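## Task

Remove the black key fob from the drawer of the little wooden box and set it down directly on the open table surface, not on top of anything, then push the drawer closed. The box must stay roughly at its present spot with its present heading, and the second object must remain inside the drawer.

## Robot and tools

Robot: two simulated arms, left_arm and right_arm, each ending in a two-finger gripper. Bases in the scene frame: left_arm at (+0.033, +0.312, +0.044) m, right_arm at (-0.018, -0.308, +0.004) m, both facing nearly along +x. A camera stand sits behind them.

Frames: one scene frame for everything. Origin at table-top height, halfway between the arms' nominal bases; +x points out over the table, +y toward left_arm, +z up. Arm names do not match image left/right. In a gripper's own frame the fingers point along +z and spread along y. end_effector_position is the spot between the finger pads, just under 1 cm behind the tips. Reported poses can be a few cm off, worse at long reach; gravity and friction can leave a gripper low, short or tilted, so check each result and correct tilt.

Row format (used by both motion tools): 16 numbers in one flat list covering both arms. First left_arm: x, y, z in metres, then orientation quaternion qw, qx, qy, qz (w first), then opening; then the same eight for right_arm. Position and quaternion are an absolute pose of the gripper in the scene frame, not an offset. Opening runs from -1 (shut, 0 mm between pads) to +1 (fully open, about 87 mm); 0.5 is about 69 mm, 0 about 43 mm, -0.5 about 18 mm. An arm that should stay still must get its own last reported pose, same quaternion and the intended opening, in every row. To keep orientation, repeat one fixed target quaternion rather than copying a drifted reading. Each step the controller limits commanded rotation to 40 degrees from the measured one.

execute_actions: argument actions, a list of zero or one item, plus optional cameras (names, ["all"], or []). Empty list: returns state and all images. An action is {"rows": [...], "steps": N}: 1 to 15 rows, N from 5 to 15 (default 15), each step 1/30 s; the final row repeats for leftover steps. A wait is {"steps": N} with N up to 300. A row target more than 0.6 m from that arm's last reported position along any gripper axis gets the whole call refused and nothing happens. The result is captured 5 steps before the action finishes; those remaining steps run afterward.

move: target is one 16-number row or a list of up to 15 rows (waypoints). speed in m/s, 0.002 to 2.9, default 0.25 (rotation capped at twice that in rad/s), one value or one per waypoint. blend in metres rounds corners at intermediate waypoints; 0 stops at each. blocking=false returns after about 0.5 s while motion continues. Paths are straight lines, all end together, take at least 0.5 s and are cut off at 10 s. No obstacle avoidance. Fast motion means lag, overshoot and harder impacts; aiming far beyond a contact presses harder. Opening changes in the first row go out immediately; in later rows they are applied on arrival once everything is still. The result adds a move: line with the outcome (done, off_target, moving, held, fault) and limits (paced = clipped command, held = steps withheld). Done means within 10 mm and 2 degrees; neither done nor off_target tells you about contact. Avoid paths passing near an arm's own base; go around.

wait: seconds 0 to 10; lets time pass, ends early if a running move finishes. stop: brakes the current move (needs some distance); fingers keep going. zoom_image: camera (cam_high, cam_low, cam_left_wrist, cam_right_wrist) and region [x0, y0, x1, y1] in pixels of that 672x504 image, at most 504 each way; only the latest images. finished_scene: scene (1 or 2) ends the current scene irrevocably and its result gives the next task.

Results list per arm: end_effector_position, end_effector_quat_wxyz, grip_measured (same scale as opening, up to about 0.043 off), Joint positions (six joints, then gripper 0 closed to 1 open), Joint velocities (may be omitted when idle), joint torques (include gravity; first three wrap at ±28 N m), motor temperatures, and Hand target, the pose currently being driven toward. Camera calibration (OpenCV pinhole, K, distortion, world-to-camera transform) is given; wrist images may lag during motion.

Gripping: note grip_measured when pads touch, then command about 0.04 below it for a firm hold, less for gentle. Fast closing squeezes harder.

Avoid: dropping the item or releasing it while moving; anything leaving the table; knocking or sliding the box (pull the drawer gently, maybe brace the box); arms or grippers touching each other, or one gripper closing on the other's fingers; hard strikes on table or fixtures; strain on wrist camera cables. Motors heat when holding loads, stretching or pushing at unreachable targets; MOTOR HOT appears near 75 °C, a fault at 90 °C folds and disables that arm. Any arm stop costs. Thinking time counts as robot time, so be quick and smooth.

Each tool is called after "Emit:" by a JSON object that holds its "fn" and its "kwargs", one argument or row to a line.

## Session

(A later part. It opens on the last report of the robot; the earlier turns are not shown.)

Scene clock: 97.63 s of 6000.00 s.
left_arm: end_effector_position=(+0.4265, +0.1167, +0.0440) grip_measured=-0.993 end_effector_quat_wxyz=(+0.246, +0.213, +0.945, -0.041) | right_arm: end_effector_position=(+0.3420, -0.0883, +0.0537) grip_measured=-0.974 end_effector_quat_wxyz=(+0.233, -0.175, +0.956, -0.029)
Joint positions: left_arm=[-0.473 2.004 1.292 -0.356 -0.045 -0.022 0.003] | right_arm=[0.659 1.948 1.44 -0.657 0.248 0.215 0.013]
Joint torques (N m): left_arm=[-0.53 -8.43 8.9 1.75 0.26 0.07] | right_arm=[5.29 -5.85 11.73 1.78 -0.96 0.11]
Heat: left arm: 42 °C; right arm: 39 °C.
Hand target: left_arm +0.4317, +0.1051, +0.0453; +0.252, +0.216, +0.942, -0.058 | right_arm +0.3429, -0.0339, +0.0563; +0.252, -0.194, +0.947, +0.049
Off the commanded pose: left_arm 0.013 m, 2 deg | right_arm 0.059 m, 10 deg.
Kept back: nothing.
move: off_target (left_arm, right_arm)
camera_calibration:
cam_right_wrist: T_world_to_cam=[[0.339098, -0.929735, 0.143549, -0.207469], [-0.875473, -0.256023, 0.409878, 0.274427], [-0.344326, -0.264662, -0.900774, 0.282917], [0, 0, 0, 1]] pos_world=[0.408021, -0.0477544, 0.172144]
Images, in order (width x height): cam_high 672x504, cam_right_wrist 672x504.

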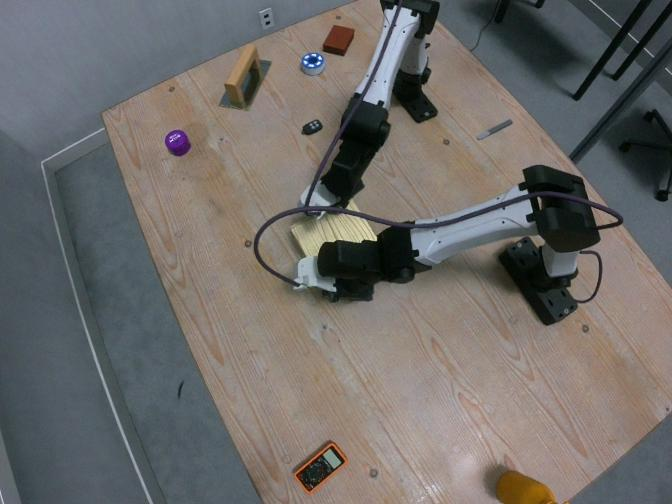

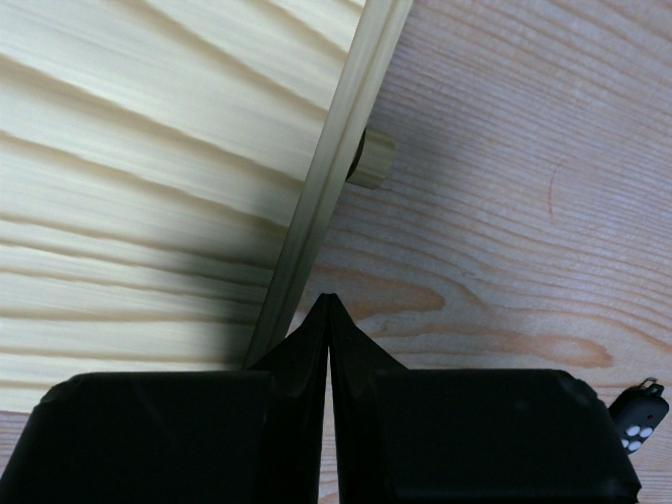

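Emit:
{"fn": "move", "kwargs": {
  "target": [
    [0.427,0.117,0.045,0.2523,0.2154,0.9418,-0.0577,-1,0.342,-0.092,0.054,0.254,-0.192,0.947,0.051,-1],
    [0.425,0.17,0.08,0.2523,0.2154,0.9418,-0.0577,-1,0.34,-0.16,0.09,0.254,-0.192,0.947,0.051,-1],
    [0.36,0.27,0.13,0.2523,0.2154,0.9418,-0.0577,-1,0.30,-0.23,0.15,0.254,-0.192,0.947,0.051,-1]
  ],
  "speed": [0.08,0.12,0.25],
  "blend": [0,0.02,0],
  "cameras": ["all"]
}}

Emit:
{"fn": "zoom_image", "kwargs": {
  "camera": "cam_high",
  "region": [240, 140, 400, 300]
}}

Scene clock: 100.90 s of 6000.00 s.
left_arm: end_effector_position=(+0.3656, +0.2716, +0.1310) grip_measured=-0.993 end_effector_quat_wxyz=(+0.256, +0.210, +0.942, -0.049) | right_arm: end_effector_position=(+0.2982, -0.2305, +0.1384) grip_measured=-0.974 end_effector_quat_wxyz=(+0.238, -0.188, +0.952, +0.046)
Joint positions: left_arm=[-0.069 1.503 1.053 -0.617 0.167 0.322 0.003] | right_arm=[0.245 1.471 1.225 -0.841 -0.081 -0.156 0.013]
Joint torques (N m): left_arm=[0.31 -6.69 6.28 1.47 0.27 0.23] | right_arm=[-0.34 -6.9 9.88 0.98 -0.14 -0.24]
Heat: left arm: 42 °C; right arm: 39 °C.
Hand target: left_arm +0.3601, +0.2700, +0.1300; +0.252, +0.215, +0.942, -0.058 | right_arm +0.2999, -0.2300, +0.1498; +0.254, -0.192, +0.947, +0.051
Off the commanded pose: left_arm 0.006 m, 1 deg | right_arm 0.012 m, 2 deg.
Kept back: nothing.
move: off_target (right_arm)
camera_calibration:
cam_left_wrist: T_world_to_cam=[[-0.41749, -0.908285, -0.0268411, 0.400946], [-0.865779, 0.388635, 0.315261, 0.194368], [-0.275915, 0.154857, -0.948625, 0.327616], [0, 0, 0, 1]] pos_world=[0.426065, 0.237902, 0.260271]
cam_right_wrist: T_world_to_cam=[[0.397682, -0.917474, 0.0094581, -0.333192], [-0.850618, -0.3648, 0.378643, 0.136747], [-0.343945, -0.158625, -0.925495, 0.334215], [0, 0, 0, 1]] pos_world=[0.363776, -0.202795, 0.260687]

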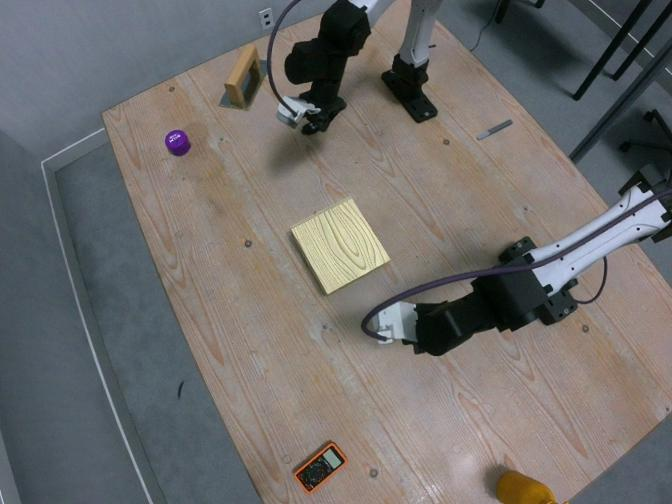

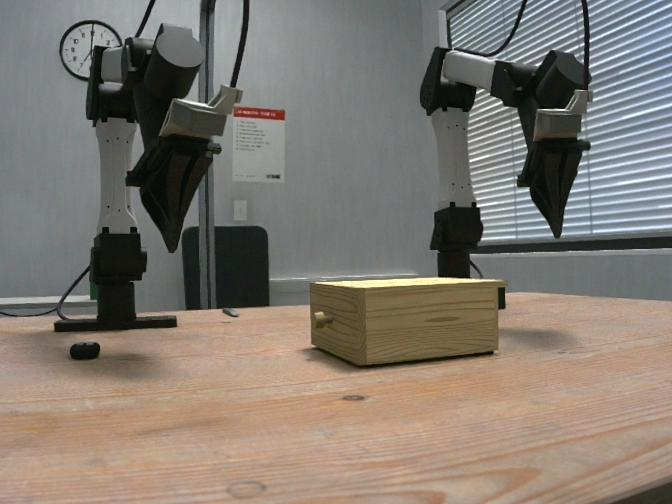

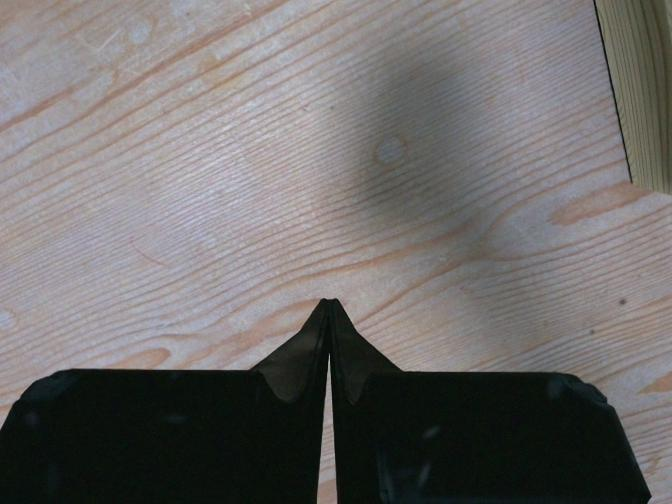

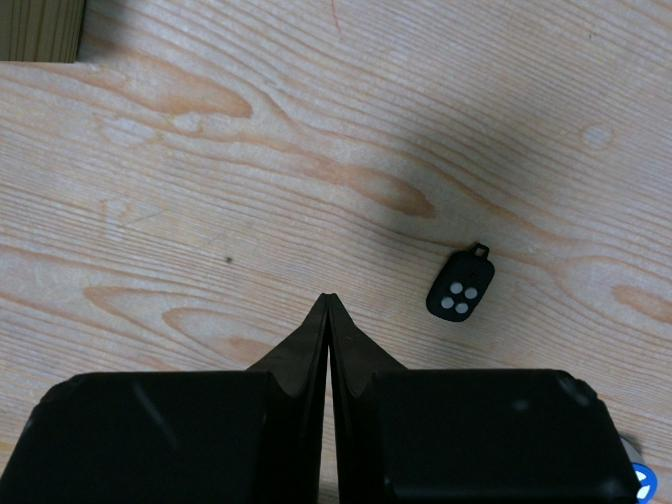

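Scaled by 3.150 from the camera's 672x504 image, which has a finer 960x720 frame.

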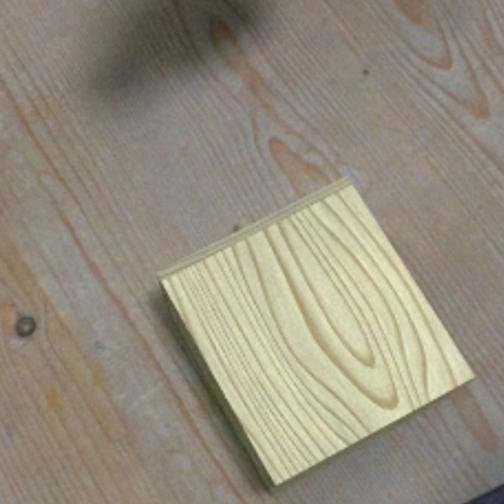

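Emit:
{"fn": "finished_scene", "kwargs": {
  "scene": 1
}}

The scene is finished: the task was done.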